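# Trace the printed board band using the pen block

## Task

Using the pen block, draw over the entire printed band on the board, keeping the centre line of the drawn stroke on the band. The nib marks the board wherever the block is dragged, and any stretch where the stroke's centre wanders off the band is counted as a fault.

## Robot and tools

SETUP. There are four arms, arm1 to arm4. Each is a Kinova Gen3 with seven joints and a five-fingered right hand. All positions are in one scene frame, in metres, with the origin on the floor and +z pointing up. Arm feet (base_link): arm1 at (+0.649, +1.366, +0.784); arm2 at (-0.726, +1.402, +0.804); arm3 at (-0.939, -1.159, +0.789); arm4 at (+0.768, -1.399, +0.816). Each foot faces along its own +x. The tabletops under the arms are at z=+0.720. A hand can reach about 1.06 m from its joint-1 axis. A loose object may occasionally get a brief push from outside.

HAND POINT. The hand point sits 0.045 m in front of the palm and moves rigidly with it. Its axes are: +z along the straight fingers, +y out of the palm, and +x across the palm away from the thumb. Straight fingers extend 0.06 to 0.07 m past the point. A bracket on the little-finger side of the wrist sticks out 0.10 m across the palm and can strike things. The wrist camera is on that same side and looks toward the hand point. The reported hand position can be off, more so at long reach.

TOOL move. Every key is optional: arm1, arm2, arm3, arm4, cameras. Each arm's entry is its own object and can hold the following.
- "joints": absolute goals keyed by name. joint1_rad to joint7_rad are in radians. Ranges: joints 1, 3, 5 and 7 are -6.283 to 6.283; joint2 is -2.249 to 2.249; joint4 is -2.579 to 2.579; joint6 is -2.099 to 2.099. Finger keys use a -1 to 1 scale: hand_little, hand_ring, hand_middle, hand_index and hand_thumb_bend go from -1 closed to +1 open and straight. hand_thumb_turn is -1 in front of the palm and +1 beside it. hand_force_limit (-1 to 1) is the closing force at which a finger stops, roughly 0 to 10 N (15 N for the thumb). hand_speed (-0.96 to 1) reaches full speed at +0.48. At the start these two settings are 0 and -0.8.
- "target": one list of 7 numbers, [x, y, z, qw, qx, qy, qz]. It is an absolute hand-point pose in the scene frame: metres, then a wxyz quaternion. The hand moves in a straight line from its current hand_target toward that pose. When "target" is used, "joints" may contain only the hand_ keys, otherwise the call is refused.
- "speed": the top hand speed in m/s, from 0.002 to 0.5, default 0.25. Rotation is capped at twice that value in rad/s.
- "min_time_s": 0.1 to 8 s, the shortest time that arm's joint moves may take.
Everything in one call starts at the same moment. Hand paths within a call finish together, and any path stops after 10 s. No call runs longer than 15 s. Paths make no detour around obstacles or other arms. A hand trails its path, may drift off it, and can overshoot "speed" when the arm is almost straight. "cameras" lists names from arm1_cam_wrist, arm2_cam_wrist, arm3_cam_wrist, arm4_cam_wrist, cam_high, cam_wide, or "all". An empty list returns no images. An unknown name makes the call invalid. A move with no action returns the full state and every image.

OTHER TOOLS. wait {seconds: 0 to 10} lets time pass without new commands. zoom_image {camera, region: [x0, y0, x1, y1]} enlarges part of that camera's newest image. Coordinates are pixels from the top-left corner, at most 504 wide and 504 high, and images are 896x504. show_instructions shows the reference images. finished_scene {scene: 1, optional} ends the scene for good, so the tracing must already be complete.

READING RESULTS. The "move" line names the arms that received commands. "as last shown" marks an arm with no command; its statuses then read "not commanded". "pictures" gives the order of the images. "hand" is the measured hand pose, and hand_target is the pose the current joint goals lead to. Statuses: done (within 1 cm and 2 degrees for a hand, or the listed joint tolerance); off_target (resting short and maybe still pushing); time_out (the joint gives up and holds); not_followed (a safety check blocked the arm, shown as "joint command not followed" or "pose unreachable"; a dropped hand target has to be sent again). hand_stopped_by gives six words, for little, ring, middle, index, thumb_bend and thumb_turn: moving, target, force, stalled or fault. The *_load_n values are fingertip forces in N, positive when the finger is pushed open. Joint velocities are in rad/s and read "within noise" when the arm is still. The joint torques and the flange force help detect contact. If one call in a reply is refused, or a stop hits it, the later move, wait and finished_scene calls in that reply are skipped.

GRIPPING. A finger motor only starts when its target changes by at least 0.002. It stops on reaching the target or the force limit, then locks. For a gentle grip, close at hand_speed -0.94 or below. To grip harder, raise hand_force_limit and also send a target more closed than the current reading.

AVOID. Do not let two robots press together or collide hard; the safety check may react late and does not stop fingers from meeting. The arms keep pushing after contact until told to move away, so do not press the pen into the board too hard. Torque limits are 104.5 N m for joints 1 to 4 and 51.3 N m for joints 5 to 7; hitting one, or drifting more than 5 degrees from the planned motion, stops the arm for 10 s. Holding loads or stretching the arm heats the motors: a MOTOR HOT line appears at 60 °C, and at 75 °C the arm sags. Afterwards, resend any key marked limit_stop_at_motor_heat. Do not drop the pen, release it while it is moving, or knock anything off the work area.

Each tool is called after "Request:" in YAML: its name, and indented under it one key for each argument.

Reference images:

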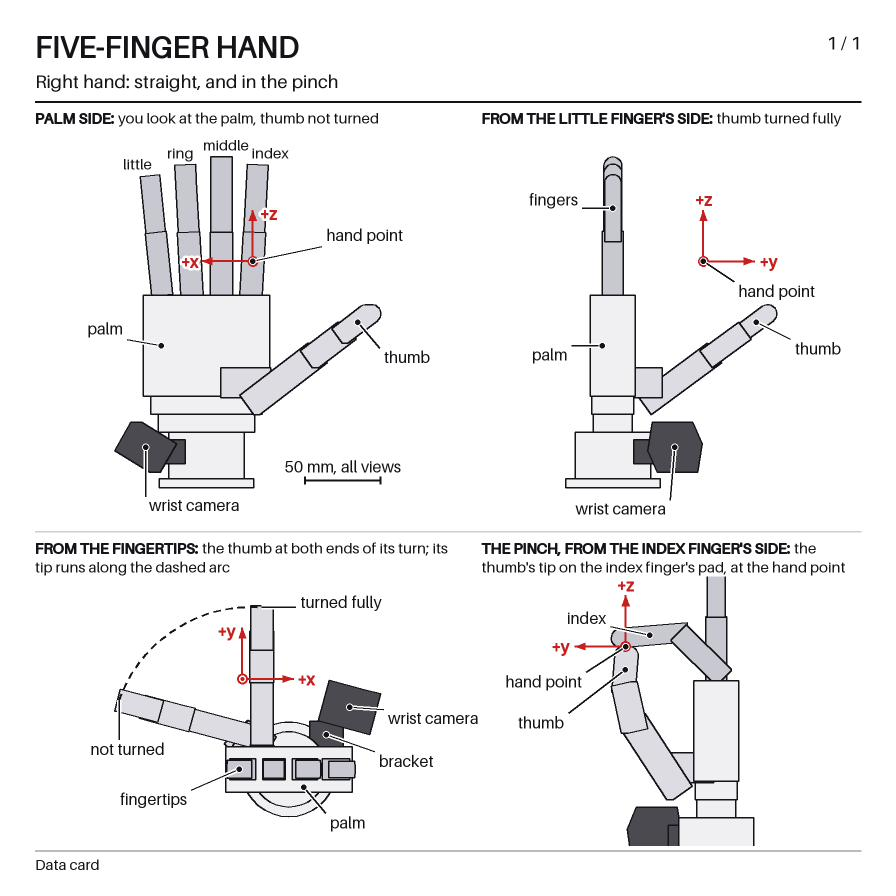

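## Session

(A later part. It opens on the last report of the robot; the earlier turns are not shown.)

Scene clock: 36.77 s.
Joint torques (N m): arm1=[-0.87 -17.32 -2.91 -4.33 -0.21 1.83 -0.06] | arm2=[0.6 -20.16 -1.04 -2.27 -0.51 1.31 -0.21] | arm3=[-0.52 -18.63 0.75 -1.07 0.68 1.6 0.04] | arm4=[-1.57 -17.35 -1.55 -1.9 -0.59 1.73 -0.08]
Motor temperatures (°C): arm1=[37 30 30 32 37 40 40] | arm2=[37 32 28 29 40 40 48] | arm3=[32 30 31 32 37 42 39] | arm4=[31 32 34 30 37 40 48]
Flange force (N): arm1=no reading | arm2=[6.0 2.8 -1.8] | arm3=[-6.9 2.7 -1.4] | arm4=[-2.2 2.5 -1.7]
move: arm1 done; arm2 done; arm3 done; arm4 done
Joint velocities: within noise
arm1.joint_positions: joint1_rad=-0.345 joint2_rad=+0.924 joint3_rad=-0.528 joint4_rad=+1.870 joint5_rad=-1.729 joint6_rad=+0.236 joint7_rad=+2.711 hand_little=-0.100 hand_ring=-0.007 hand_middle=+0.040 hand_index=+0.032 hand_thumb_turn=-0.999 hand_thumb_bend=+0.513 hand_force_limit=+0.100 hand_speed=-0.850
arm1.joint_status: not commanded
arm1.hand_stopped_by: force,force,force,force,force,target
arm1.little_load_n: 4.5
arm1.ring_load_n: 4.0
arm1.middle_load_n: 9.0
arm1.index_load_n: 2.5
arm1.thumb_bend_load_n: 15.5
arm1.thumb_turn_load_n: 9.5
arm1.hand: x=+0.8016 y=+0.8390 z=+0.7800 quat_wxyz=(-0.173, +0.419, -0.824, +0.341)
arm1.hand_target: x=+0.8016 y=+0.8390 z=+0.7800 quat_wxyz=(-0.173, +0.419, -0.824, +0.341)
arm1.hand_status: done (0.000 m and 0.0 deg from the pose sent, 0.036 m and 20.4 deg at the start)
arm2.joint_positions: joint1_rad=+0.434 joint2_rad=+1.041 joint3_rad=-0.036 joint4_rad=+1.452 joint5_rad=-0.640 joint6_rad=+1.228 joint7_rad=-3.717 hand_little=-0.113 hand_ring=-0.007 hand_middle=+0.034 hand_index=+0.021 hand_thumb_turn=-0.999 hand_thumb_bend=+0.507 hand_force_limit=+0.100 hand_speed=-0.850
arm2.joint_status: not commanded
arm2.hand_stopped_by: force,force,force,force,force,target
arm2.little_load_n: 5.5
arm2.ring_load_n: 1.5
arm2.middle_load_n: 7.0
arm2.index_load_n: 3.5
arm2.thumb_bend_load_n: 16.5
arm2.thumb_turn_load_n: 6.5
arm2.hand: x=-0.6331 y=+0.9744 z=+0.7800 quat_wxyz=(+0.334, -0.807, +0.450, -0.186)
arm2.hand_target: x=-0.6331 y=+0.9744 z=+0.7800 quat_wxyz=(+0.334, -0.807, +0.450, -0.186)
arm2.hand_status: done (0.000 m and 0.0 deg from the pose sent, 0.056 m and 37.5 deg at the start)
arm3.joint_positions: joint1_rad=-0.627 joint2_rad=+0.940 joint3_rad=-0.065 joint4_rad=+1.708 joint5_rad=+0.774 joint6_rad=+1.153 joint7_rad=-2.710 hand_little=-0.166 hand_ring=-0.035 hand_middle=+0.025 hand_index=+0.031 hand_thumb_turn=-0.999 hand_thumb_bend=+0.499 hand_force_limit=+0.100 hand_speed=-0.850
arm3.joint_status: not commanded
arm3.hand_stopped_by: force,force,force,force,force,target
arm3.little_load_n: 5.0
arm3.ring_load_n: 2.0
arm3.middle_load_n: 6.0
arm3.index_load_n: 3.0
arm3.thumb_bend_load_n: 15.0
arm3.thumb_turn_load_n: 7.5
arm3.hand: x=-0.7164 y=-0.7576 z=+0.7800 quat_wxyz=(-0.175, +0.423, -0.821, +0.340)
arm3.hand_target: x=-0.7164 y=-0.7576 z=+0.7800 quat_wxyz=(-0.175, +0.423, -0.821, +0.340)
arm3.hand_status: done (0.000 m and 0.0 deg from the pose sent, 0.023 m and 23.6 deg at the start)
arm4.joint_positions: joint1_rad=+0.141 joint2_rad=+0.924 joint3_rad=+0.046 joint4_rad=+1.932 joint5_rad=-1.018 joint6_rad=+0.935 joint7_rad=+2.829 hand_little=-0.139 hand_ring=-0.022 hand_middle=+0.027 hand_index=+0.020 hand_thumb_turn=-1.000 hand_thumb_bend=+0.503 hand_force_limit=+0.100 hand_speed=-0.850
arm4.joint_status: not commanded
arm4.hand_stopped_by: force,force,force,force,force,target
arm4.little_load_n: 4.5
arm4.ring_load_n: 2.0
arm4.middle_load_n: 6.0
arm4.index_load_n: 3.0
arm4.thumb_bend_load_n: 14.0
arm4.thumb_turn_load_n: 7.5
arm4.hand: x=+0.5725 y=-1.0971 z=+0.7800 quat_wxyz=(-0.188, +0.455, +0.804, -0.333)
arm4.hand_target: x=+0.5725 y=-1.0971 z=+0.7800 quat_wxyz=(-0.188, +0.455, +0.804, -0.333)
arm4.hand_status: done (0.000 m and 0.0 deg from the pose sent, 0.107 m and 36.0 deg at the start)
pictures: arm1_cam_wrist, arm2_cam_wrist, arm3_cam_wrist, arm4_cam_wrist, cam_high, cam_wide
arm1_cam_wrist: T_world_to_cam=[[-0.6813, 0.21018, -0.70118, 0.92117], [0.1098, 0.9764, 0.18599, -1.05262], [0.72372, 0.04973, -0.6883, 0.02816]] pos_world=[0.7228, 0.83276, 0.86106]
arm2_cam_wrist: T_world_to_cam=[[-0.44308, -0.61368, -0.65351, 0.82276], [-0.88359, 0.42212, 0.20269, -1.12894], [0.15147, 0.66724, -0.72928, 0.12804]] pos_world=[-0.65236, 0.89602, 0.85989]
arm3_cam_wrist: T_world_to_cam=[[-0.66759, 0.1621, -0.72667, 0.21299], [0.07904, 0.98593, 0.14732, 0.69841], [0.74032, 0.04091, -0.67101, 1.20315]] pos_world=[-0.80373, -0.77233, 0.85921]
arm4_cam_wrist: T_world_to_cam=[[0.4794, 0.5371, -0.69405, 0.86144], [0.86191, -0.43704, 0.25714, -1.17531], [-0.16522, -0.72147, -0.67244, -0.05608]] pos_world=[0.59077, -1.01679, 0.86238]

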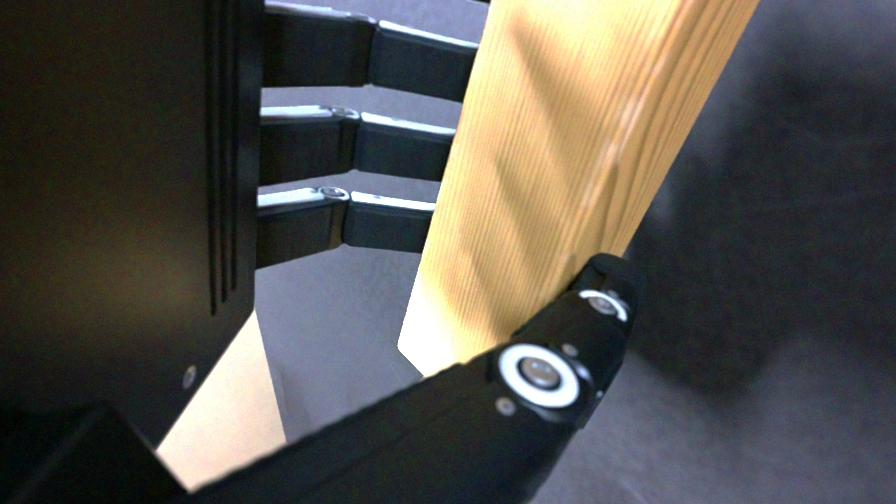

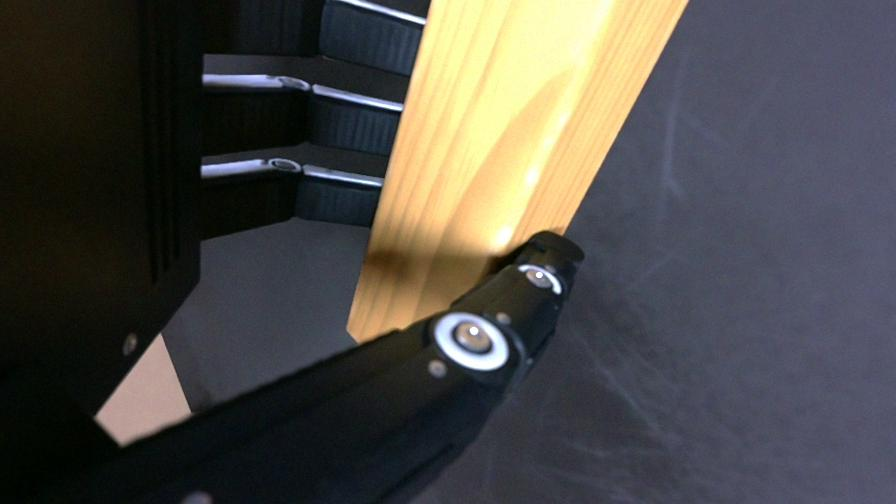

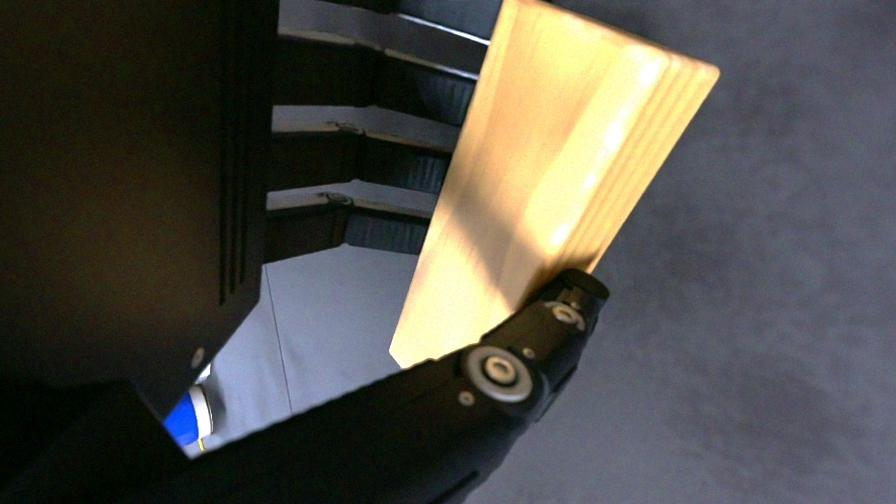

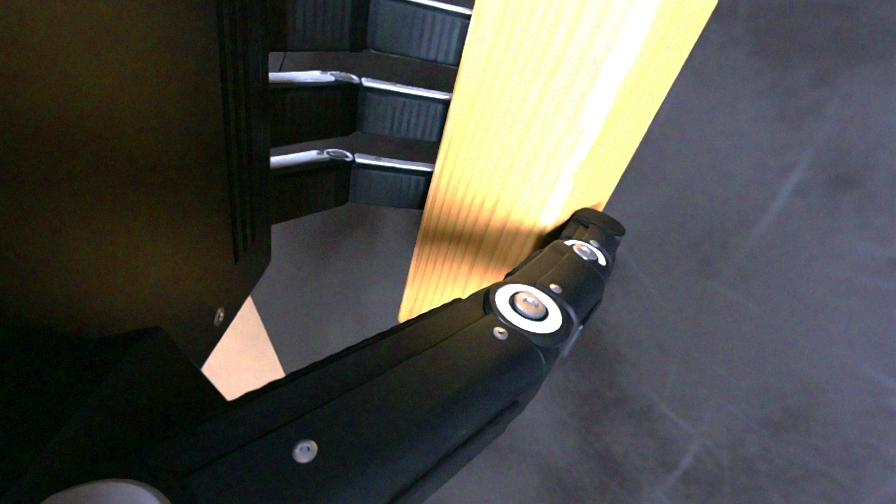

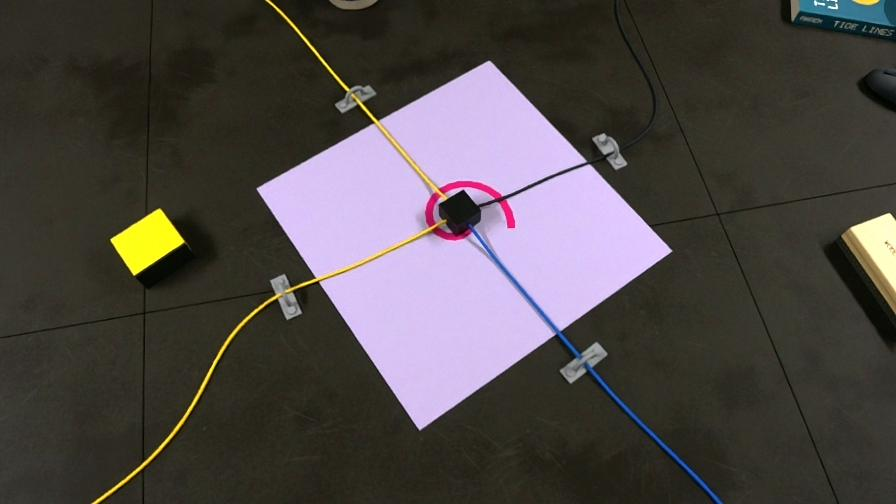

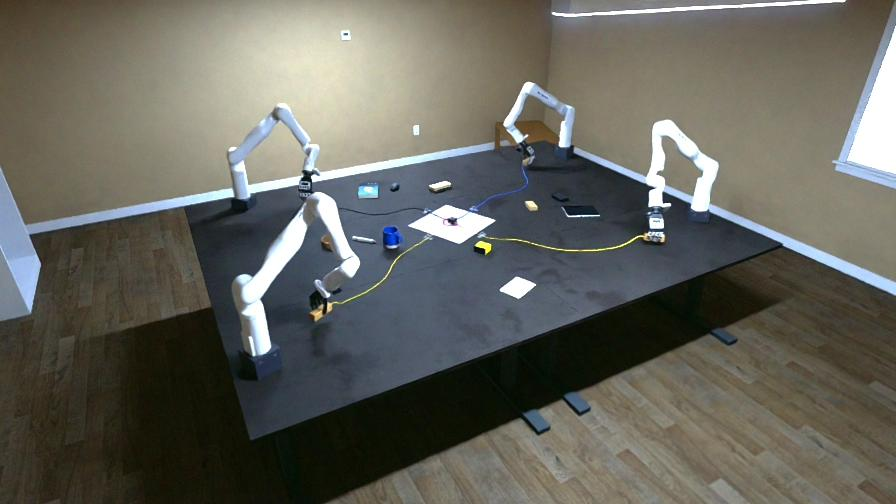

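Request:
move:
  arm1: {"joints": {"joint1_rad": -0.648, "joint2_rad": 0.86, "joint3_rad": 0.0, "joint4_rad": 1.866, "joint5_rad": -1.749, "joint6_rad": 0.632, "joint7_rad": 2.585}, "min_time_s": 3}
  arm2: {"target": [-0.6489, 0.9999, 0.78, 0.33423, -0.80691, 0.44995, -0.18637], "speed": 0.05}
  arm3: {"target": [-0.7280, -0.7739, 0.78, 0.17522, -0.42302, 0.82135, -0.34021], "speed": 0.05}
  arm4: {"target": [0.5802, -1.1100, 0.78, 0.18844, -0.45494, -0.80411, 0.33307], "speed": 0.05}
  cameras: ["cam_high", "cam_wide", "arm1_cam_wrist"]

Scene clock: 42.00 s.
Joint torques (N m): arm1=[-0.85 -18.13 0.61 -4.72 -0.66 1.68 0] | arm2=[0.6 -19.34 -1.03 -1.77 -0.39 1.39 -0.19] | arm3=[-0.5 -18.05 0.68 -0.7 0.62 1.65 0.03] | arm4=[-1.56 -16.87 -1.57 -1.59 -0.53 1.76 -0.08]
Motor temperatures (°C): arm1=[37 31 30 32 37 40 40] | arm2=[37 32 28 29 40 40 48] | arm3=[32 31 31 32 37 42 39] | arm4=[31 32 34 30 37 40 48]
Flange force (N): arm1=[-2.0 0.5 -1.5] | arm2=[5.7 2.7 -1.8] | arm3=[-6.7 2.7 -1.4] | arm4=[-2.3 2.4 -1.8]
move: arm1 done; arm2 done; arm3 done; arm4 done
Joint velocities: within noise
arm1.joint_positions: joint1_rad=-0.648 joint2_rad=+0.860 joint3_rad=+0.000 joint4_rad=+1.866 joint5_rad=-1.749 joint6_rad=+0.632 joint7_rad=+2.585 hand_little=-0.100 hand_ring=-0.007 hand_middle=+0.040 hand_index=+0.032 hand_thumb_turn=-0.999 hand_thumb_bend=+0.513 hand_force_limit=+0.100 hand_speed=-0.850
arm1.joint_status: all done
arm1.hand_stopped_by: force,force,force,force,force,target
arm1.little_load_n: 4.0
arm1.ring_load_n: 4.0
arm1.middle_load_n: 9.0
arm1.index_load_n: 2.5
arm1.thumb_bend_load_n: 15.5
arm1.thumb_turn_load_n: 10.0
arm1.hand: x=+0.7821 y=+0.8301 z=+0.7838 quat_wxyz=(-0.172, +0.419, -0.820, +0.350)
arm1.hand_target: x=+0.7821 y=+0.8301 z=+0.7838 quat_wxyz=(-0.172, +0.419, -0.820, +0.350)
arm1.hand_status: not commanded
arm2.joint_positions: joint1_rad=+0.466 joint2_rad=+1.008 joint3_rad=-0.035 joint4_rad=+1.549 joint5_rad=-0.635 joint6_rad=+1.188 joint7_rad=-3.660 hand_little=-0.113 hand_ring=-0.007 hand_middle=+0.034 hand_index=+0.021 hand_thumb_turn=-0.999 hand_thumb_bend=+0.507 hand_force_limit=+0.100 hand_speed=-0.850
arm2.joint_status: not commanded
arm2.hand_stopped_by: force,force,force,force,force,target
arm2.little_load_n: 5.0
arm2.ring_load_n: 1.5
arm2.middle_load_n: 6.5
arm2.index_load_n: 3.5
arm2.thumb_bend_load_n: 16.5
arm2.thumb_turn_load_n: 6.5
arm2.hand: x=-0.6489 y=+0.9999 z=+0.7800 quat_wxyz=(+0.334, -0.807, +0.450, -0.186)
arm2.hand_target: x=-0.6489 y=+0.9999 z=+0.7800 quat_wxyz=(+0.334, -0.807, +0.450, -0.186)
arm2.hand_status: done (0.000 m and 0.0 deg from the pose sent, 0.030 m and 0.0 deg at the start)
arm3.joint_positions: joint1_rad=-0.646 joint2_rad=+0.921 joint3_rad=-0.069 joint4_rad=+1.771 joint5_rad=+0.775 joint6_rad=+1.129 joint7_rad=-2.755 hand_little=-0.166 hand_ring=-0.035 hand_middle=+0.025 hand_index=+0.031 hand_thumb_turn=-0.999 hand_thumb_bend=+0.499 hand_force_limit=+0.100 hand_speed=-0.850
arm3.joint_status: not commanded
arm3.hand_stopped_by: force,force,force,force,force,target
arm3.little_load_n: 5.0
arm3.ring_load_n: 2.0
arm3.middle_load_n: 6.0
arm3.index_load_n: 3.5
arm3.thumb_bend_load_n: 15.0
arm3.thumb_turn_load_n: 7.5
arm3.hand: x=-0.7280 y=-0.7739 z=+0.7800 quat_wxyz=(-0.175, +0.423, -0.821, +0.340)
arm3.hand_target: x=-0.7280 y=-0.7739 z=+0.7800 quat_wxyz=(-0.175, +0.423, -0.821, +0.340)
arm3.hand_status: done (0.000 m and 0.0 deg from the pose sent, 0.020 m and 0.0 deg at the start)
arm4.joint_positions: joint1_rad=+0.157 joint2_rad=+0.915 joint3_rad=+0.041 joint4_rad=+1.979 joint5_rad=-1.029 joint6_rad=+0.915 joint7_rad=+2.869 hand_little=-0.139 hand_ring=-0.022 hand_middle=+0.027 hand_index=+0.020 hand_thumb_turn=-1.000 hand_thumb_bend=+0.503 hand_force_limit=+0.100 hand_speed=-0.850
arm4.joint_status: not commanded
arm4.hand_stopped_by: force,force,force,force,force,target
arm4.little_load_n: 4.5
arm4.ring_load_n: 2.0
arm4.middle_load_n: 6.5
arm4.index_load_n: 3.0
arm4.thumb_bend_load_n: 14.0
arm4.thumb_turn_load_n: 7.0
arm4.hand: x=+0.5802 y=-1.1100 z=+0.7800 quat_wxyz=(-0.188, +0.455, +0.804, -0.333)
arm4.hand_target: x=+0.5802 y=-1.1100 z=+0.7800 quat_wxyz=(-0.188, +0.455, +0.804, -0.333)
arm4.hand_status: done (0.000 m and 0.0 deg from the pose sent, 0.015 m and 0.0 deg at the start)
pictures: arm1_cam_wrist, cam_high, cam_wide
arm1_cam_wrist: T_world_to_cam=[[-0.67716, 0.19739, -0.70887, 0.92573], [0.10835, 0.9796, 0.16927, -1.0309], [0.72781, 0.03781, -0.68473, 0.04916]] pos_world=[0.70279, 0.82528, 0.86437]

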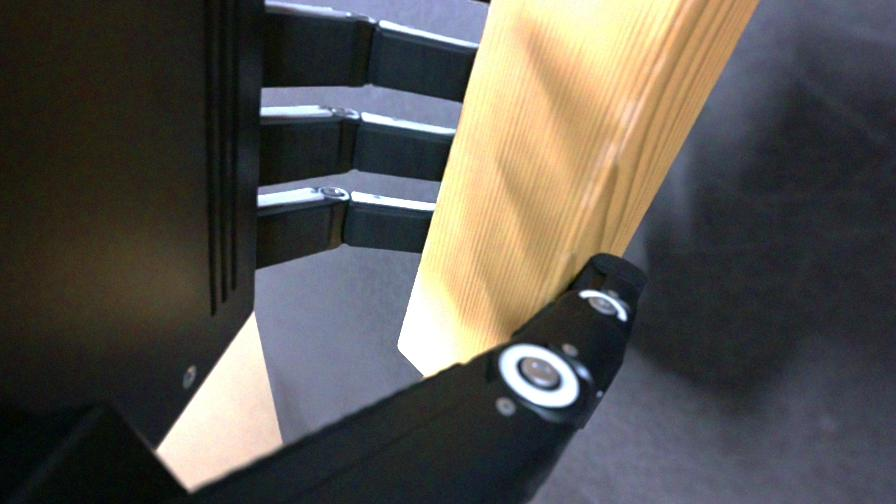

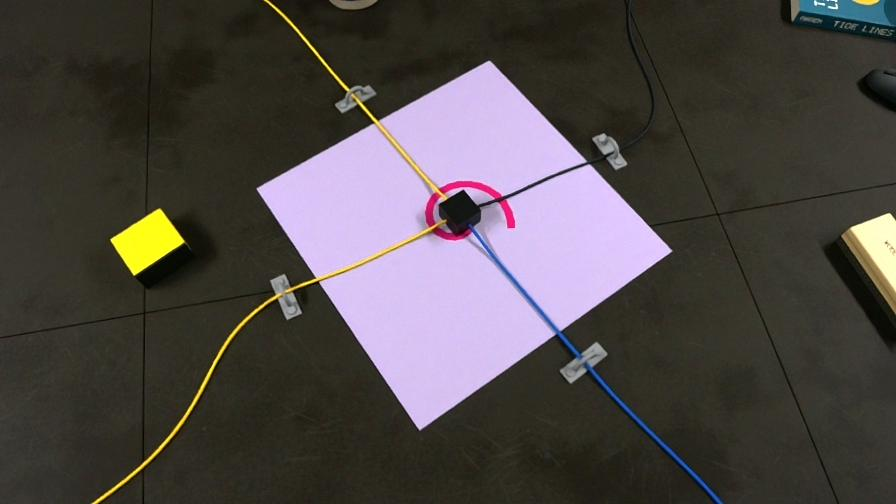

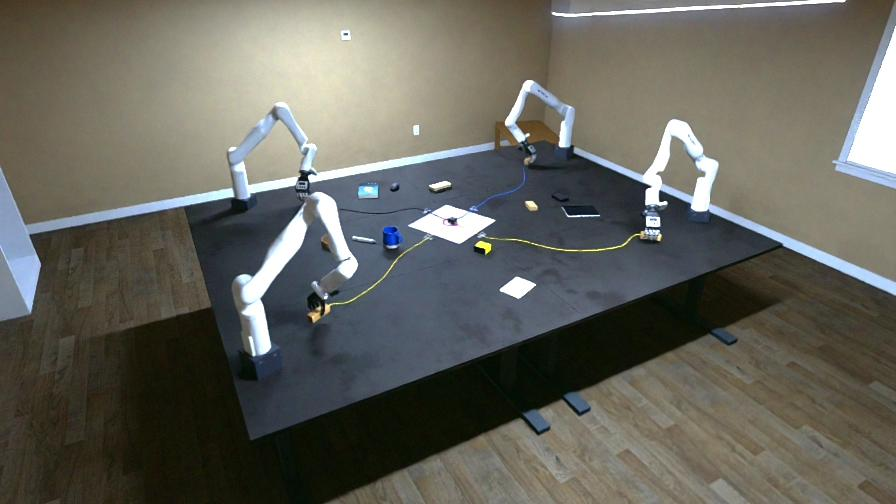

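Request:
zoom_image:
  camera: "cam_wide"
  region: [280, 150, 680, 330]

Scaled by 1.260 from the camera's image (finer frame: 1280x720).

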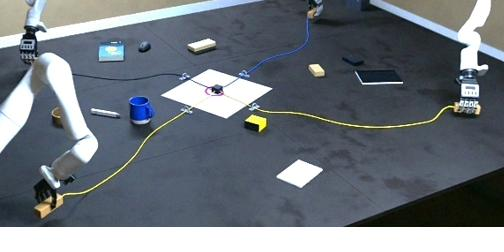

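Request:
move:
  arm1: {"target": [0.8134, 0.8552, 0.78, 0.17343, -0.41871, 0.82355, -0.34112], "speed": 0.05}
  arm2: {"target": [-0.6620, 1.0212, 0.78, 0.33423, -0.80691, 0.44995, -0.18637], "speed": 0.05}
  arm3: {"target": [-0.7339, -0.7820, 0.78, 0.17522, -0.42302, 0.82135, -0.34021], "speed": 0.05}
  arm4: {"target": [0.5880, -1.1228, 0.78, 0.18844, -0.45494, -0.80411, 0.33307], "speed": 0.05}
  cameras: ["cam_high", "cam_wide"]

Request:
zoom_image:
  camera: "cam_wide"
  region: [280, 150, 680, 330]

Scene clock: 43.73 s.
Joint torques (N m): arm1=[-0.91 -17.55 0.51 -4.36 -0.57 1.81 -0.01] | arm2=[0.68 -18.67 -0.96 -1.35 -0.33 1.44 -0.21] | arm3=[-0.48 -17.79 0.63 -0.49 0.57 1.63 0.04] | arm4=[-1.52 -16.42 -1.6 -1.23 -0.46 1.77 -0.1]
Motor temperatures (°C): arm1=[37 31 30 32 37 40 40] | arm2=[37 32 28 29 40 40 48] | arm3=[32 31 31 32 37 42 39] | arm4=[31 32 34 30 37 40 48]
Flange force (N): arm1=[-0.2 -0.6 -2.2] | arm2=[5.5 2.6 -1.7] | arm3=[-6.7 2.8 -1.5] | arm4=[-2.3 2.4 -1.9]
move: arm1 done; arm2 done; arm3 done; arm4 done
Joint velocities: within noise
arm1.joint_positions: joint1_rad=-0.711 joint2_rad=+0.843 joint3_rad=-0.019 joint4_rad=+1.941 joint5_rad=-1.885 joint6_rad=+0.596 joint7_rad=+2.673 hand_little=-0.100 hand_ring=-0.007 hand_middle=+0.040 hand_index=+0.032 hand_thumb_turn=-0.999 hand_thumb_bend=+0.513 hand_force_limit=+0.100 hand_speed=-0.850
arm1.joint_status: not commanded
arm1.hand_stopped_by: force,force,force,force,force,target
arm1.little_load_n: 4.0
arm1.ring_load_n: 4.0
arm1.middle_load_n: 9.0
arm1.index_load_n: 2.5
arm1.thumb_bend_load_n: 15.5
arm1.thumb_turn_load_n: 9.5
arm1.hand: x=+0.8134 y=+0.8552 z=+0.7800 quat_wxyz=(-0.173, +0.419, -0.824, +0.341)
arm1.hand_target: x=+0.8134 y=+0.8552 z=+0.7800 quat_wxyz=(-0.173, +0.419, -0.824, +0.341)
arm1.hand_status: done (0.000 m and 0.0 deg from the pose sent, 0.040 m and 1.1 deg at the start)
arm2.joint_positions: joint1_rad=+0.495 joint2_rad=+0.984 joint3_rad=-0.033 joint4_rad=+1.625 joint5_rad=-0.630 joint6_rad=+1.157 joint7_rad=-3.613 hand_little=-0.113 hand_ring=-0.007 hand_middle=+0.034 hand_index=+0.021 hand_thumb_turn=-0.999 hand_thumb_bend=+0.507 hand_force_limit=+0.100 hand_speed=-0.850
arm2.joint_status: not commanded
arm2.hand_stopped_by: force,force,force,force,force,target
arm2.little_load_n: 5.0
arm2.ring_load_n: 1.5
arm2.middle_load_n: 6.5
arm2.index_load_n: 3.5
arm2.thumb_bend_load_n: 16.5
arm2.thumb_turn_load_n: 6.5
arm2.hand: x=-0.6620 y=+1.0212 z=+0.7800 quat_wxyz=(+0.334, -0.807, +0.450, -0.186)
arm2.hand_target: x=-0.6620 y=+1.0212 z=+0.7800 quat_wxyz=(+0.334, -0.807, +0.450, -0.186)
arm2.hand_status: done (0.000 m and 0.0 deg from the pose sent, 0.025 m and 0.0 deg at the start)
arm3.joint_positions: joint1_rad=-0.656 joint2_rad=+0.912 joint3_rad=-0.071 joint4_rad=+1.802 joint5_rad=+0.774 joint6_rad=+1.118 joint7_rad=-2.777 hand_little=-0.166 hand_ring=-0.035 hand_middle=+0.025 hand_index=+0.031 hand_thumb_turn=-0.999 hand_thumb_bend=+0.499 hand_force_limit=+0.100 hand_speed=-0.850
arm3.joint_status: not commanded
arm3.hand_stopped_by: force,force,force,force,force,target
arm3.little_load_n: 5.0
arm3.ring_load_n: 2.0
arm3.middle_load_n: 6.0
arm3.index_load_n: 3.0
arm3.thumb_bend_load_n: 15.0
arm3.thumb_turn_load_n: 7.5
arm3.hand: x=-0.7339 y=-0.7820 z=+0.7800 quat_wxyz=(-0.175, +0.423, -0.821, +0.340)
arm3.hand_target: x=-0.7339 y=-0.7820 z=+0.7800 quat_wxyz=(-0.175, +0.423, -0.821, +0.340)
arm3.hand_status: done (0.000 m and 0.0 deg from the pose sent, 0.010 m and 0.0 deg at the start)
arm4.joint_positions: joint1_rad=+0.174 joint2_rad=+0.907 joint3_rad=+0.036 joint4_rad=+2.024 joint5_rad=-1.039 joint6_rad=+0.895 joint7_rad=+2.910 hand_little=-0.139 hand_ring=-0.022 hand_middle=+0.027 hand_index=+0.020 hand_thumb_turn=-1.000 hand_thumb_bend=+0.503 hand_force_limit=+0.100 hand_speed=-0.850
arm4.joint_status: not commanded
arm4.hand_stopped_by: force,force,force,force,force,target
arm4.little_load_n: 4.5
arm4.ring_load_n: 2.5
arm4.middle_load_n: 6.0
arm4.index_load_n: 3.0
arm4.thumb_bend_load_n: 14.0
arm4.thumb_turn_load_n: 7.0
arm4.hand: x=+0.5880 y=-1.1228 z=+0.7800 quat_wxyz=(-0.188, +0.455, +0.804, -0.333)
arm4.hand_target: x=+0.5880 y=-1.1228 z=+0.7800 quat_wxyz=(-0.188, +0.455, +0.804, -0.333)
arm4.hand_status: done (0.000 m and 0.0 deg from the pose sent, 0.015 m and 0.0 deg at the start)

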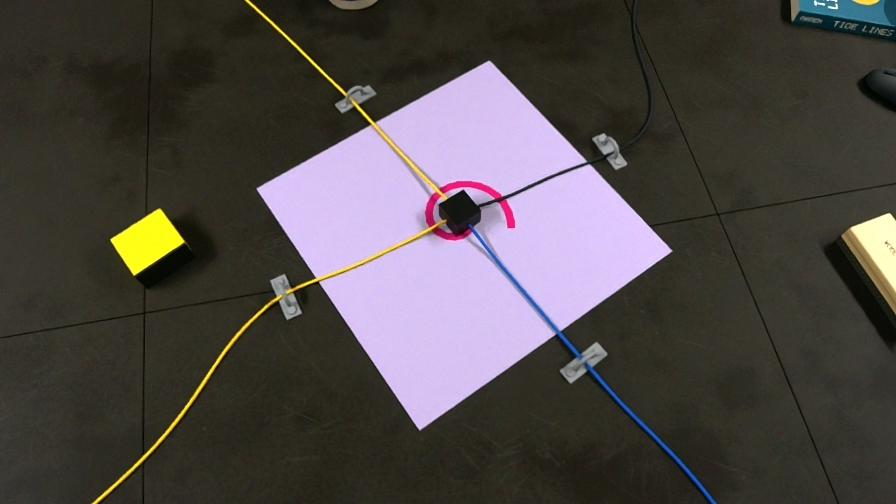

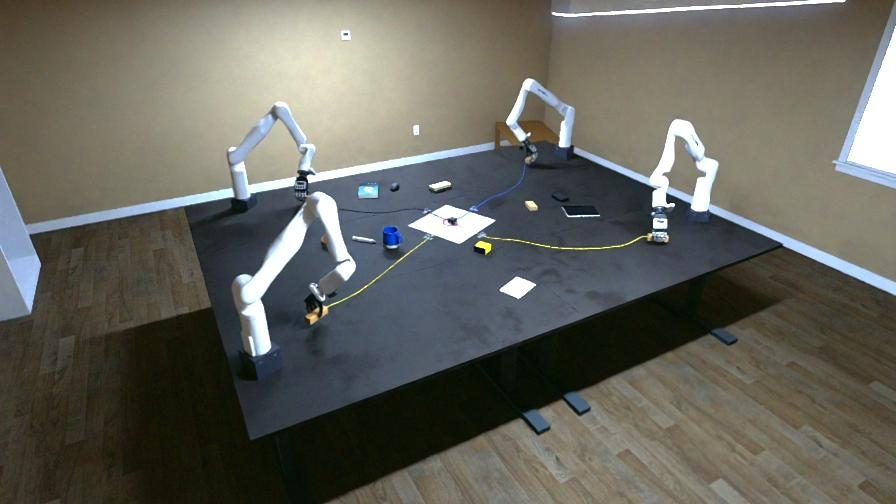

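Scaled by 1.260 from the camera's image (finer frame: 1280x720).

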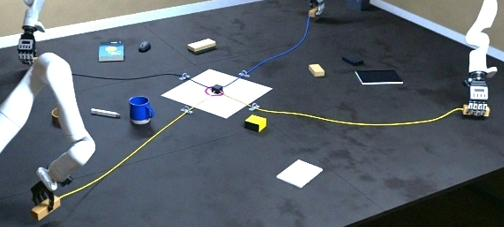

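Request:
move:
  arm1: {"target": [0.8223, 0.8673, 0.78, 0.17343, -0.41871, 0.82355, -0.34112], "speed": 0.05}
  arm2: {"target": [-0.6725, 1.0382, 0.78, 0.33423, -0.80691, 0.44995, -0.18637], "speed": 0.05}
  arm3: {"target": [-0.7426, -0.7942, 0.78, 0.17522, -0.42302, 0.82135, -0.34021], "speed": 0.05}
  arm4: {"target": [0.5905, -1.1271, 0.78, 0.18844, -0.45494, -0.80411, 0.33307], "speed": 0.05}
  cameras: ["cam_high", "cam_wide"]

Request:
zoom_image:
  camera: "cam_wide"
  region: [280, 150, 680, 330]

Request:
zoom_image:
  camera: "cam_high"
  region: [415, 170, 525, 250]

Scene clock: 45.83 s.
Joint torques (N m): arm1=[-0.83 -17.26 0.49 -4.2 -0.48 1.85 0] | arm2=[0.6 -18.17 -0.84 -1.04 -0.25 1.44 -0.19] | arm3=[-0.49 -17.34 0.6 -0.22 0.51 1.67 0.02] | arm4=[-1.55 -15.94 -1.49 -0.51 -0.23 1.9 -0.16]
Motor temperatures (°C): arm1=[37 31 30 32 37 40 40] | arm2=[37 32 28 29 40 40 48] | arm3=[32 31 31 32 37 42 39] | arm4=[31 32 34 30 37 40 48]
Flange force (N): arm1=[0.1 -0.9 -2.3] | arm2=[5.3 2.7 -1.8] | arm3=[-6.6 2.8 -1.5] | arm4=[-1.3 2.4 -1.8]
move: arm1 done; arm2 done; arm3 done; arm4 done
Joint velocities: within noise
arm1.joint_positions: joint1_rad=-0.734 joint2_rad=+0.833 joint3_rad=-0.019 joint4_rad=+1.982 joint5_rad=-1.954 joint6_rad=+0.599 joint7_rad=+2.730 hand_little=-0.100 hand_ring=-0.007 hand_middle=+0.040 hand_index=+0.032 hand_thumb_turn=-0.999 hand_thumb_bend=+0.513 hand_force_limit=+0.100 hand_speed=-0.850
arm1.joint_status: not commanded
arm1.hand_stopped_by: force,force,force,force,force,target
arm1.little_load_n: 4.0
arm1.ring_load_n: 3.5
arm1.middle_load_n: 8.5
arm1.index_load_n: 2.5
arm1.thumb_bend_load_n: 15.5
arm1.thumb_turn_load_n: 9.5
arm1.hand: x=+0.8223 y=+0.8673 z=+0.7800 quat_wxyz=(-0.173, +0.419, -0.824, +0.341)
arm1.hand_target: x=+0.8223 y=+0.8673 z=+0.7800 quat_wxyz=(-0.173, +0.419, -0.824, +0.341)
arm1.hand_status: done (0.000 m and 0.0 deg from the pose sent, 0.015 m and 0.0 deg at the start)
arm2.joint_positions: joint1_rad=+0.519 joint2_rad=+0.967 joint3_rad=-0.031 joint4_rad=+1.683 joint5_rad=-0.625 joint6_rad=+1.133 joint7_rad=-3.575 hand_little=-0.113 hand_ring=-0.007 hand_middle=+0.034 hand_index=+0.021 hand_thumb_turn=-0.999 hand_thumb_bend=+0.507 hand_force_limit=+0.100 hand_speed=-0.850
arm2.joint_status: not commanded
arm2.hand_stopped_by: force,force,force,force,force,target
arm2.little_load_n: 5.5
arm2.ring_load_n: 1.0
arm2.middle_load_n: 6.5
arm2.index_load_n: 3.5
arm2.thumb_bend_load_n: 16.5
arm2.thumb_turn_load_n: 6.5
arm2.hand: x=-0.6725 y=+1.0382 z=+0.7800 quat_wxyz=(+0.334, -0.807, +0.450, -0.186)
arm2.hand_target: x=-0.6725 y=+1.0382 z=+0.7800 quat_wxyz=(+0.334, -0.807, +0.450, -0.186)
arm2.hand_status: done (0.000 m and 0.0 deg from the pose sent, 0.020 m and 0.0 deg at the start)
arm3.joint_positions: joint1_rad=-0.671 joint2_rad=+0.899 joint3_rad=-0.075 joint4_rad=+1.848 joint5_rad=+0.773 joint6_rad=+1.101 joint7_rad=-2.811 hand_little=-0.166 hand_ring=-0.035 hand_middle=+0.025 hand_index=+0.031 hand_thumb_turn=-0.999 hand_thumb_bend=+0.499 hand_force_limit=+0.100 hand_speed=-0.850
arm3.joint_status: not commanded
arm3.hand_stopped_by: force,force,force,force,force,target
arm3.little_load_n: 5.0
arm3.ring_load_n: 2.0
arm3.middle_load_n: 6.5
arm3.index_load_n: 3.0
arm3.thumb_bend_load_n: 15.0
arm3.thumb_turn_load_n: 7.0
arm3.hand: x=-0.7426 y=-0.7942 z=+0.7800 quat_wxyz=(-0.175, +0.423, -0.821, +0.340)
arm3.hand_target: x=-0.7426 y=-0.7942 z=+0.7800 quat_wxyz=(-0.175, +0.423, -0.821, +0.340)
arm3.hand_status: done (0.000 m and 0.0 deg from the pose sent, 0.015 m and 0.0 deg at the start)
arm4.joint_positions: joint1_rad=+0.179 joint2_rad=+0.904 joint3_rad=+0.034 joint4_rad=+2.040 joint5_rad=-1.043 joint6_rad=+0.888 joint7_rad=+2.924 hand_little=-0.139 hand_ring=-0.022 hand_middle=+0.027 hand_index=+0.020 hand_thumb_turn=-1.000 hand_thumb_bend=+0.503 hand_force_limit=+0.100 hand_speed=-0.850
arm4.joint_status: not commanded
arm4.hand_stopped_by: force,force,force,force,force,target
arm4.little_load_n: 5.0
arm4.ring_load_n: 2.5
arm4.middle_load_n: 6.0
arm4.index_load_n: 3.0
arm4.thumb_bend_load_n: 14.5
arm4.thumb_turn_load_n: 6.5
arm4.hand: x=+0.5905 y=-1.1271 z=+0.7800 quat_wxyz=(-0.188, +0.455, +0.804, -0.333)
arm4.hand_target: x=+0.5905 y=-1.1271 z=+0.7800 quat_wxyz=(-0.188, +0.455, +0.804, -0.333)
arm4.hand_status: done (0.000 m and 0.0 deg from the pose sent, 0.005 m and 0.0 deg at the start)

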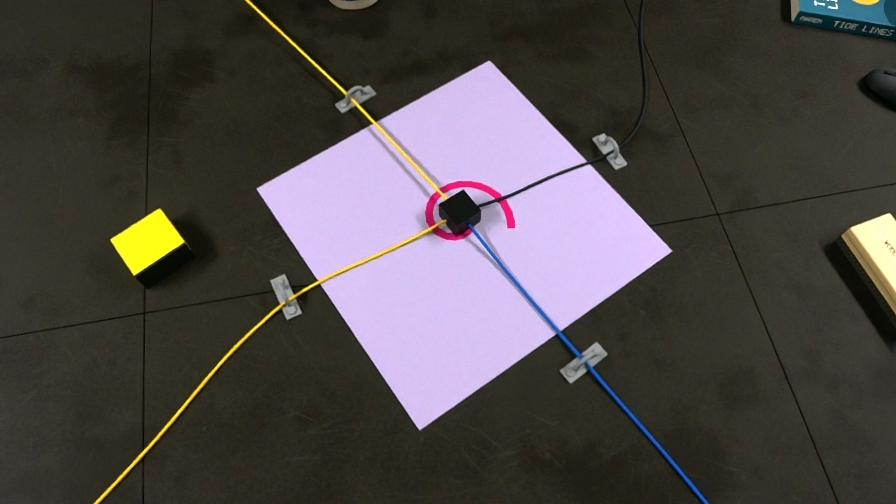

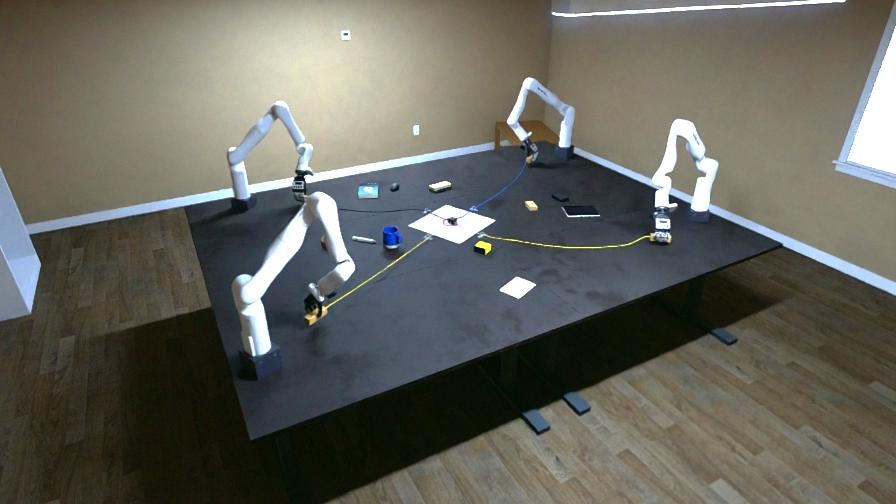

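Scaled by 1.260 from the camera's image (finer frame: 1280x720).

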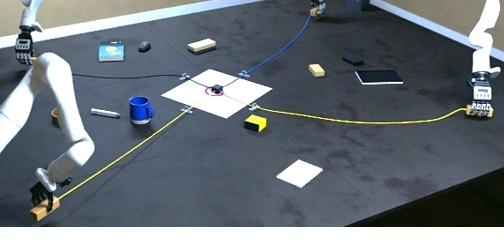

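Scaled by 4.582 from the camera's image (finer frame: 1280x720).

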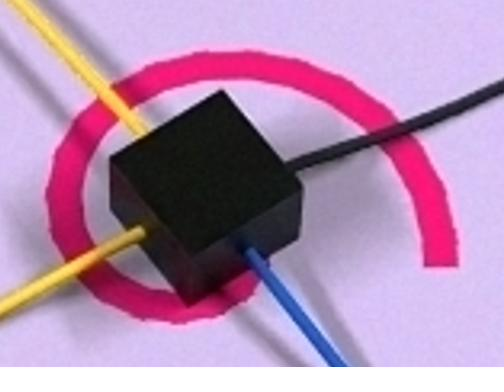

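Request:
move:
  arm1: {"target": [0.8282, 0.8754, 0.78, 0.17343, -0.41871, 0.82355, -0.34112], "speed": 0.04}
  arm2: {"target": [-0.6778, 1.0467, 0.78, 0.33423, -0.80691, 0.44995, -0.18637], "speed": 0.04}
  arm3: {"target": [-0.7484, -0.8024, 0.78, 0.17522, -0.42302, 0.82135, -0.34021], "speed": 0.04}
  cameras: ["cam_high", "cam_wide"]

Request:
zoom_image:
  camera: "cam_wide"
  region: [280, 150, 680, 330]

Request:
zoom_image:
  camera: "cam_high"
  region: [415, 170, 525, 250]

Scene clock: 47.17 s.
Joint torques (N m): arm1=[-0.87 -17.04 0.55 -4.01 -0.43 1.87 0.02] | arm2=[0.73 -17.74 -0.69 -0.72 -0.08 1.54 -0.24] | arm3=[-0.49 -17.09 0.58 -0.03 0.46 1.69 0.01] | arm4=[-1.56 -15.93 -1.48 -0.48 -0.24 1.87 -0.19]
Motor temperatures (°C): arm1=[37 31 30 32 37 40 40] | arm2=[37 32 28 29 40 40 48] | arm3=[32 31 31 32 37 42 39] | arm4=[31 32 34 30 37 40 48]
Flange force (N): arm1=[0.7 -1.2 -2.4] | arm2=[5.6 2.4 -1.7] | arm3=[-6.6 2.8 -1.5] | arm4=[-1.2 2.5 -1.9]
move: arm1 done; arm2 done; arm3 done
Joint velocities: within noise
arm1.joint_positions: joint1_rad=-0.752 joint2_rad=+0.827 joint3_rad=-0.017 joint4_rad=+2.009 joint5_rad=-2.000 joint6_rad=+0.605 joint7_rad=+2.767 hand_little=-0.100 hand_ring=-0.007 hand_middle=+0.040 hand_index=+0.032 hand_thumb_turn=-0.999 hand_thumb_bend=+0.513 hand_force_limit=+0.100 hand_speed=-0.850
arm1.joint_status: not commanded
arm1.hand_stopped_by: force,force,force,force,force,target
arm1.little_load_n: 4.0
arm1.ring_load_n: 3.5
arm1.middle_load_n: 9.0
arm1.index_load_n: 2.5
arm1.thumb_bend_load_n: 15.5
arm1.thumb_turn_load_n: 9.5
arm1.hand: x=+0.8282 y=+0.8754 z=+0.7800 quat_wxyz=(-0.173, +0.419, -0.824, +0.341)
arm1.hand_target: x=+0.8282 y=+0.8754 z=+0.7800 quat_wxyz=(-0.173, +0.419, -0.824, +0.341)
arm1.hand_status: done (0.000 m and 0.0 deg from the pose sent, 0.010 m and 0.0 deg at the start)
arm2.joint_positions: joint1_rad=+0.531 joint2_rad=+0.958 joint3_rad=-0.030 joint4_rad=+1.710 joint5_rad=-0.622 joint6_rad=+1.122 joint7_rad=-3.557 hand_little=-0.113 hand_ring=-0.007 hand_middle=+0.034 hand_index=+0.021 hand_thumb_turn=-0.999 hand_thumb_bend=+0.507 hand_force_limit=+0.100 hand_speed=-0.850
arm2.joint_status: not commanded
arm2.hand_stopped_by: force,force,force,force,force,target
arm2.little_load_n: 5.5
arm2.ring_load_n: 1.5
arm2.middle_load_n: 6.5
arm2.index_load_n: 3.5
arm2.thumb_bend_load_n: 16.5
arm2.thumb_turn_load_n: 6.5
arm2.hand: x=-0.6778 y=+1.0467 z=+0.7800 quat_wxyz=(+0.334, -0.807, +0.450, -0.186)
arm2.hand_target: x=-0.6778 y=+1.0467 z=+0.7800 quat_wxyz=(+0.334, -0.807, +0.450, -0.186)
arm2.hand_status: done (0.000 m and 0.0 deg from the pose sent, 0.010 m and 0.0 deg at the start)
arm3.joint_positions: joint1_rad=-0.682 joint2_rad=+0.891 joint3_rad=-0.078 joint4_rad=+1.878 joint5_rad=+0.772 joint6_rad=+1.089 joint7_rad=-2.834 hand_little=-0.166 hand_ring=-0.035 hand_middle=+0.025 hand_index=+0.031 hand_thumb_turn=-0.999 hand_thumb_bend=+0.499 hand_force_limit=+0.100 hand_speed=-0.850
arm3.joint_status: not commanded
arm3.hand_stopped_by: force,force,force,force,force,target
arm3.little_load_n: 4.5
arm3.ring_load_n: 2.0
arm3.middle_load_n: 6.5
arm3.index_load_n: 3.5
arm3.thumb_bend_load_n: 14.5
arm3.thumb_turn_load_n: 7.5
arm3.hand: x=-0.7484 y=-0.8024 z=+0.7800 quat_wxyz=(-0.175, +0.423, -0.821, +0.340)
arm3.hand_target: x=-0.7484 y=-0.8024 z=+0.7800 quat_wxyz=(-0.175, +0.423, -0.821, +0.340)
arm3.hand_status: done (0.000 m and 0.0 deg from the pose sent, 0.010 m and 0.0 deg at the start)
arm4: as last shown
arm4.middle_load_n: 6.5
arm4.thumb_bend_load_n: 14.0

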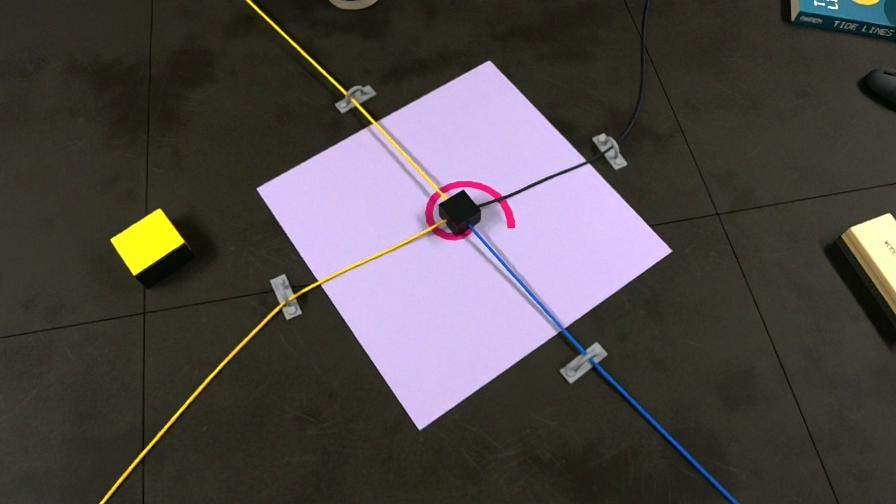

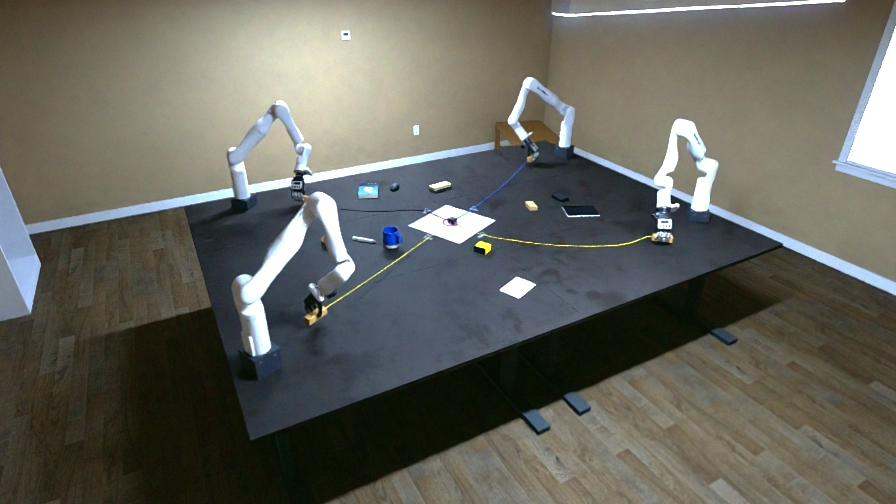

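Scaled by 1.260 from the camera's image (finer frame: 1280x720).

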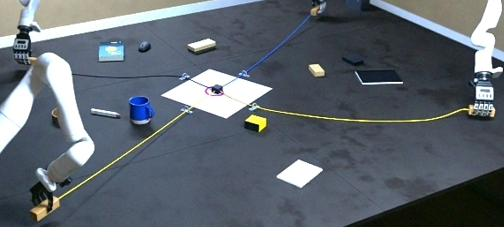

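Scaled by 4.582 from the camera's image (finer frame: 1280x720).

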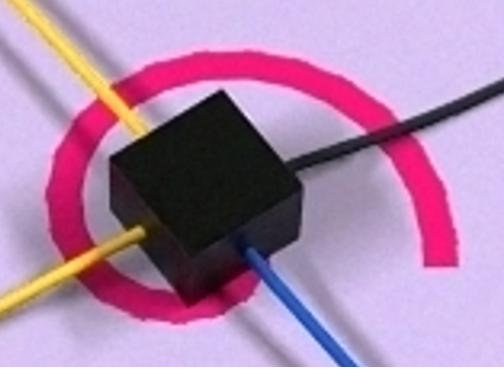

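Request:
move:
  arm1: {"target": [0.8341, 0.8835, 0.78, 0.17343, -0.41871, 0.82355, -0.34112], "speed": 0.04}
  arm3: {"target": [-0.7542, -0.8106, 0.78, 0.17522, -0.42302, 0.82135, -0.34021], "speed": 0.04}
  cameras: ["cam_high", "cam_wide"]

Request:
zoom_image:
  camera: "cam_wide"
  region: [280, 150, 680, 330]

Request:
zoom_image:
  camera: "cam_high"
  region: [415, 170, 525, 250]

Scene clock: 48.33 s.
Joint torques (N m): arm1=[-0.94 -16.82 0.57 -3.89 -0.4 1.89 0.01] | arm2=[0.76 -17.86 -0.67 -0.76 -0.12 1.56 -0.24] | arm3=[-0.47 -16.8 0.54 0.14 0.42 1.69 0.03] | arm4=[-1.56 -15.94 -1.49 -0.51 -0.23 1.9 -0.2]
Motor temperatures (°C): arm1=[37 31 30 32 37 40 40] | arm2=[37 32 28 29 40 40 48] | arm3=[32 31 31 32 37 42 39] | arm4=[31 32 34 30 37 40 48]
Flange force (N): arm1=[1.0 -1.3 -2.7] | arm2=[5.6 2.5 -1.5] | arm3=[-6.4 2.9 -1.5] | arm4=[-1.4 2.5 -1.8]
move: arm1 done; arm3 done
Joint velocities: within noise
arm1.joint_positions: joint1_rad=-0.771 joint2_rad=+0.821 joint3_rad=-0.014 joint4_rad=+2.036 joint5_rad=-2.045 joint6_rad=+0.612 joint7_rad=+2.802 hand_little=-0.100 hand_ring=-0.007 hand_middle=+0.040 hand_index=+0.032 hand_thumb_turn=-0.999 hand_thumb_bend=+0.513 hand_force_limit=+0.100 hand_speed=-0.850
arm1.joint_status: not commanded
arm1.hand_stopped_by: force,force,force,force,force,target
arm1.little_load_n: 4.0
arm1.ring_load_n: 4.0
arm1.middle_load_n: 9.0
arm1.index_load_n: 2.5
arm1.thumb_bend_load_n: 15.5
arm1.thumb_turn_load_n: 9.5
arm1.hand: x=+0.8341 y=+0.8835 z=+0.7800 quat_wxyz=(-0.173, +0.419, -0.824, +0.341)
arm1.hand_target: x=+0.8341 y=+0.8835 z=+0.7800 quat_wxyz=(-0.173, +0.419, -0.824, +0.341)
arm1.hand_status: done (0.000 m and 0.0 deg from the pose sent, 0.010 m and 0.0 deg at the start)
arm2, arm4: as last shown
arm2.little_load_n: 5.0
arm3.joint_positions: joint1_rad=-0.693 joint2_rad=+0.884 joint3_rad=-0.081 joint4_rad=+1.907 joint5_rad=+0.771 joint6_rad=+1.077 joint7_rad=-2.857 hand_little=-0.166 hand_ring=-0.035 hand_middle=+0.025 hand_index=+0.031 hand_thumb_turn=-0.999 hand_thumb_bend=+0.499 hand_force_limit=+0.100 hand_speed=-0.850
arm3.joint_status: not commanded
arm3.hand_stopped_by: force,force,force,force,force,target
arm3.little_load_n: 5.0
arm3.ring_load_n: 2.0
arm3.middle_load_n: 6.0
arm3.index_load_n: 3.5
arm3.thumb_bend_load_n: 14.5
arm3.thumb_turn_load_n: 7.5
arm3.hand: x=-0.7542 y=-0.8106 z=+0.7800 quat_wxyz=(-0.175, +0.423, -0.821, +0.340)
arm3.hand_target: x=-0.7542 y=-0.8106 z=+0.7800 quat_wxyz=(-0.175, +0.423, -0.821, +0.340)
arm3.hand_status: done (0.000 m and 0.0 deg from the pose sent, 0.010 m and 0.0 deg at the start)
arm4.middle_load_n: 6.0
arm4.index_load_n: 2.5
arm4.thumb_bend_load_n: 14.5

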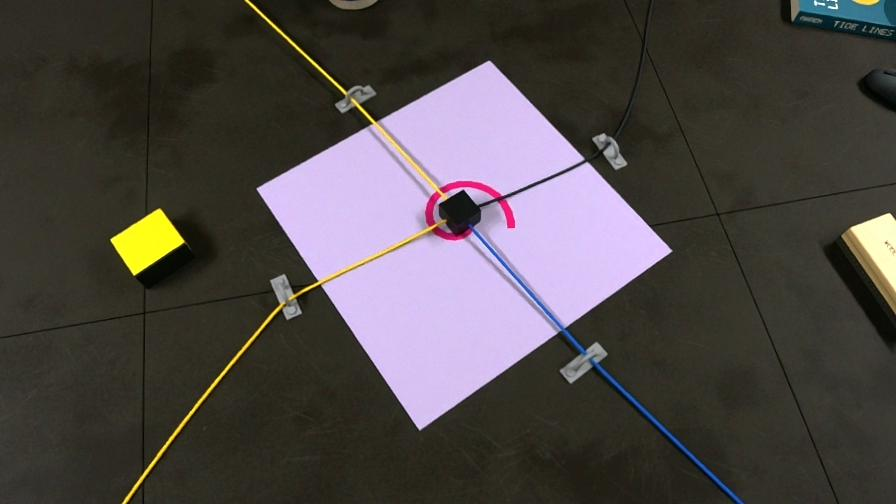

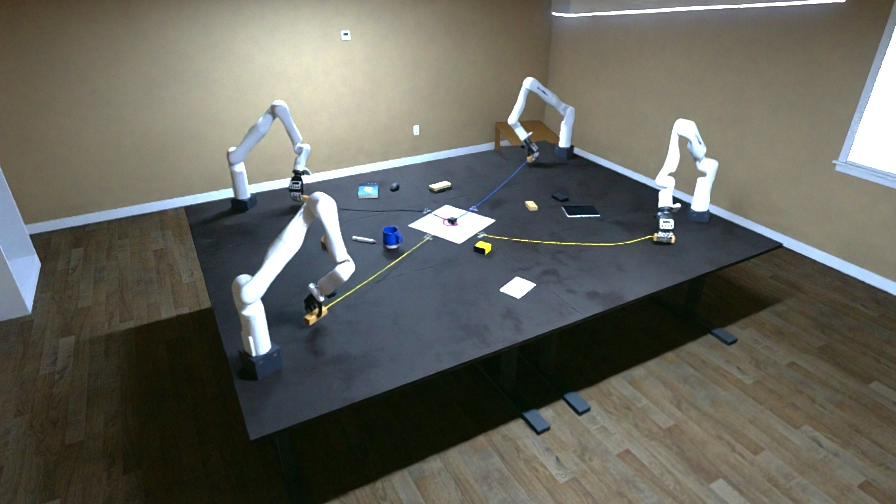

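Scaled by 1.260 from the camera's image (finer frame: 1280x720).

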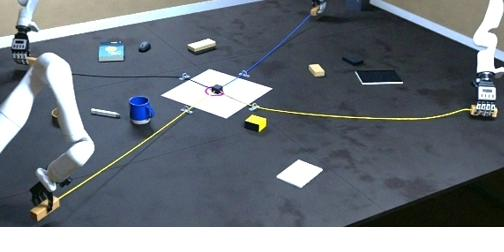

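Scaled by 4.582 from the camera's image (finer frame: 1280x720).

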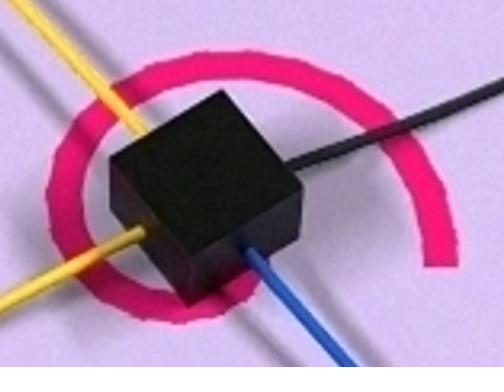

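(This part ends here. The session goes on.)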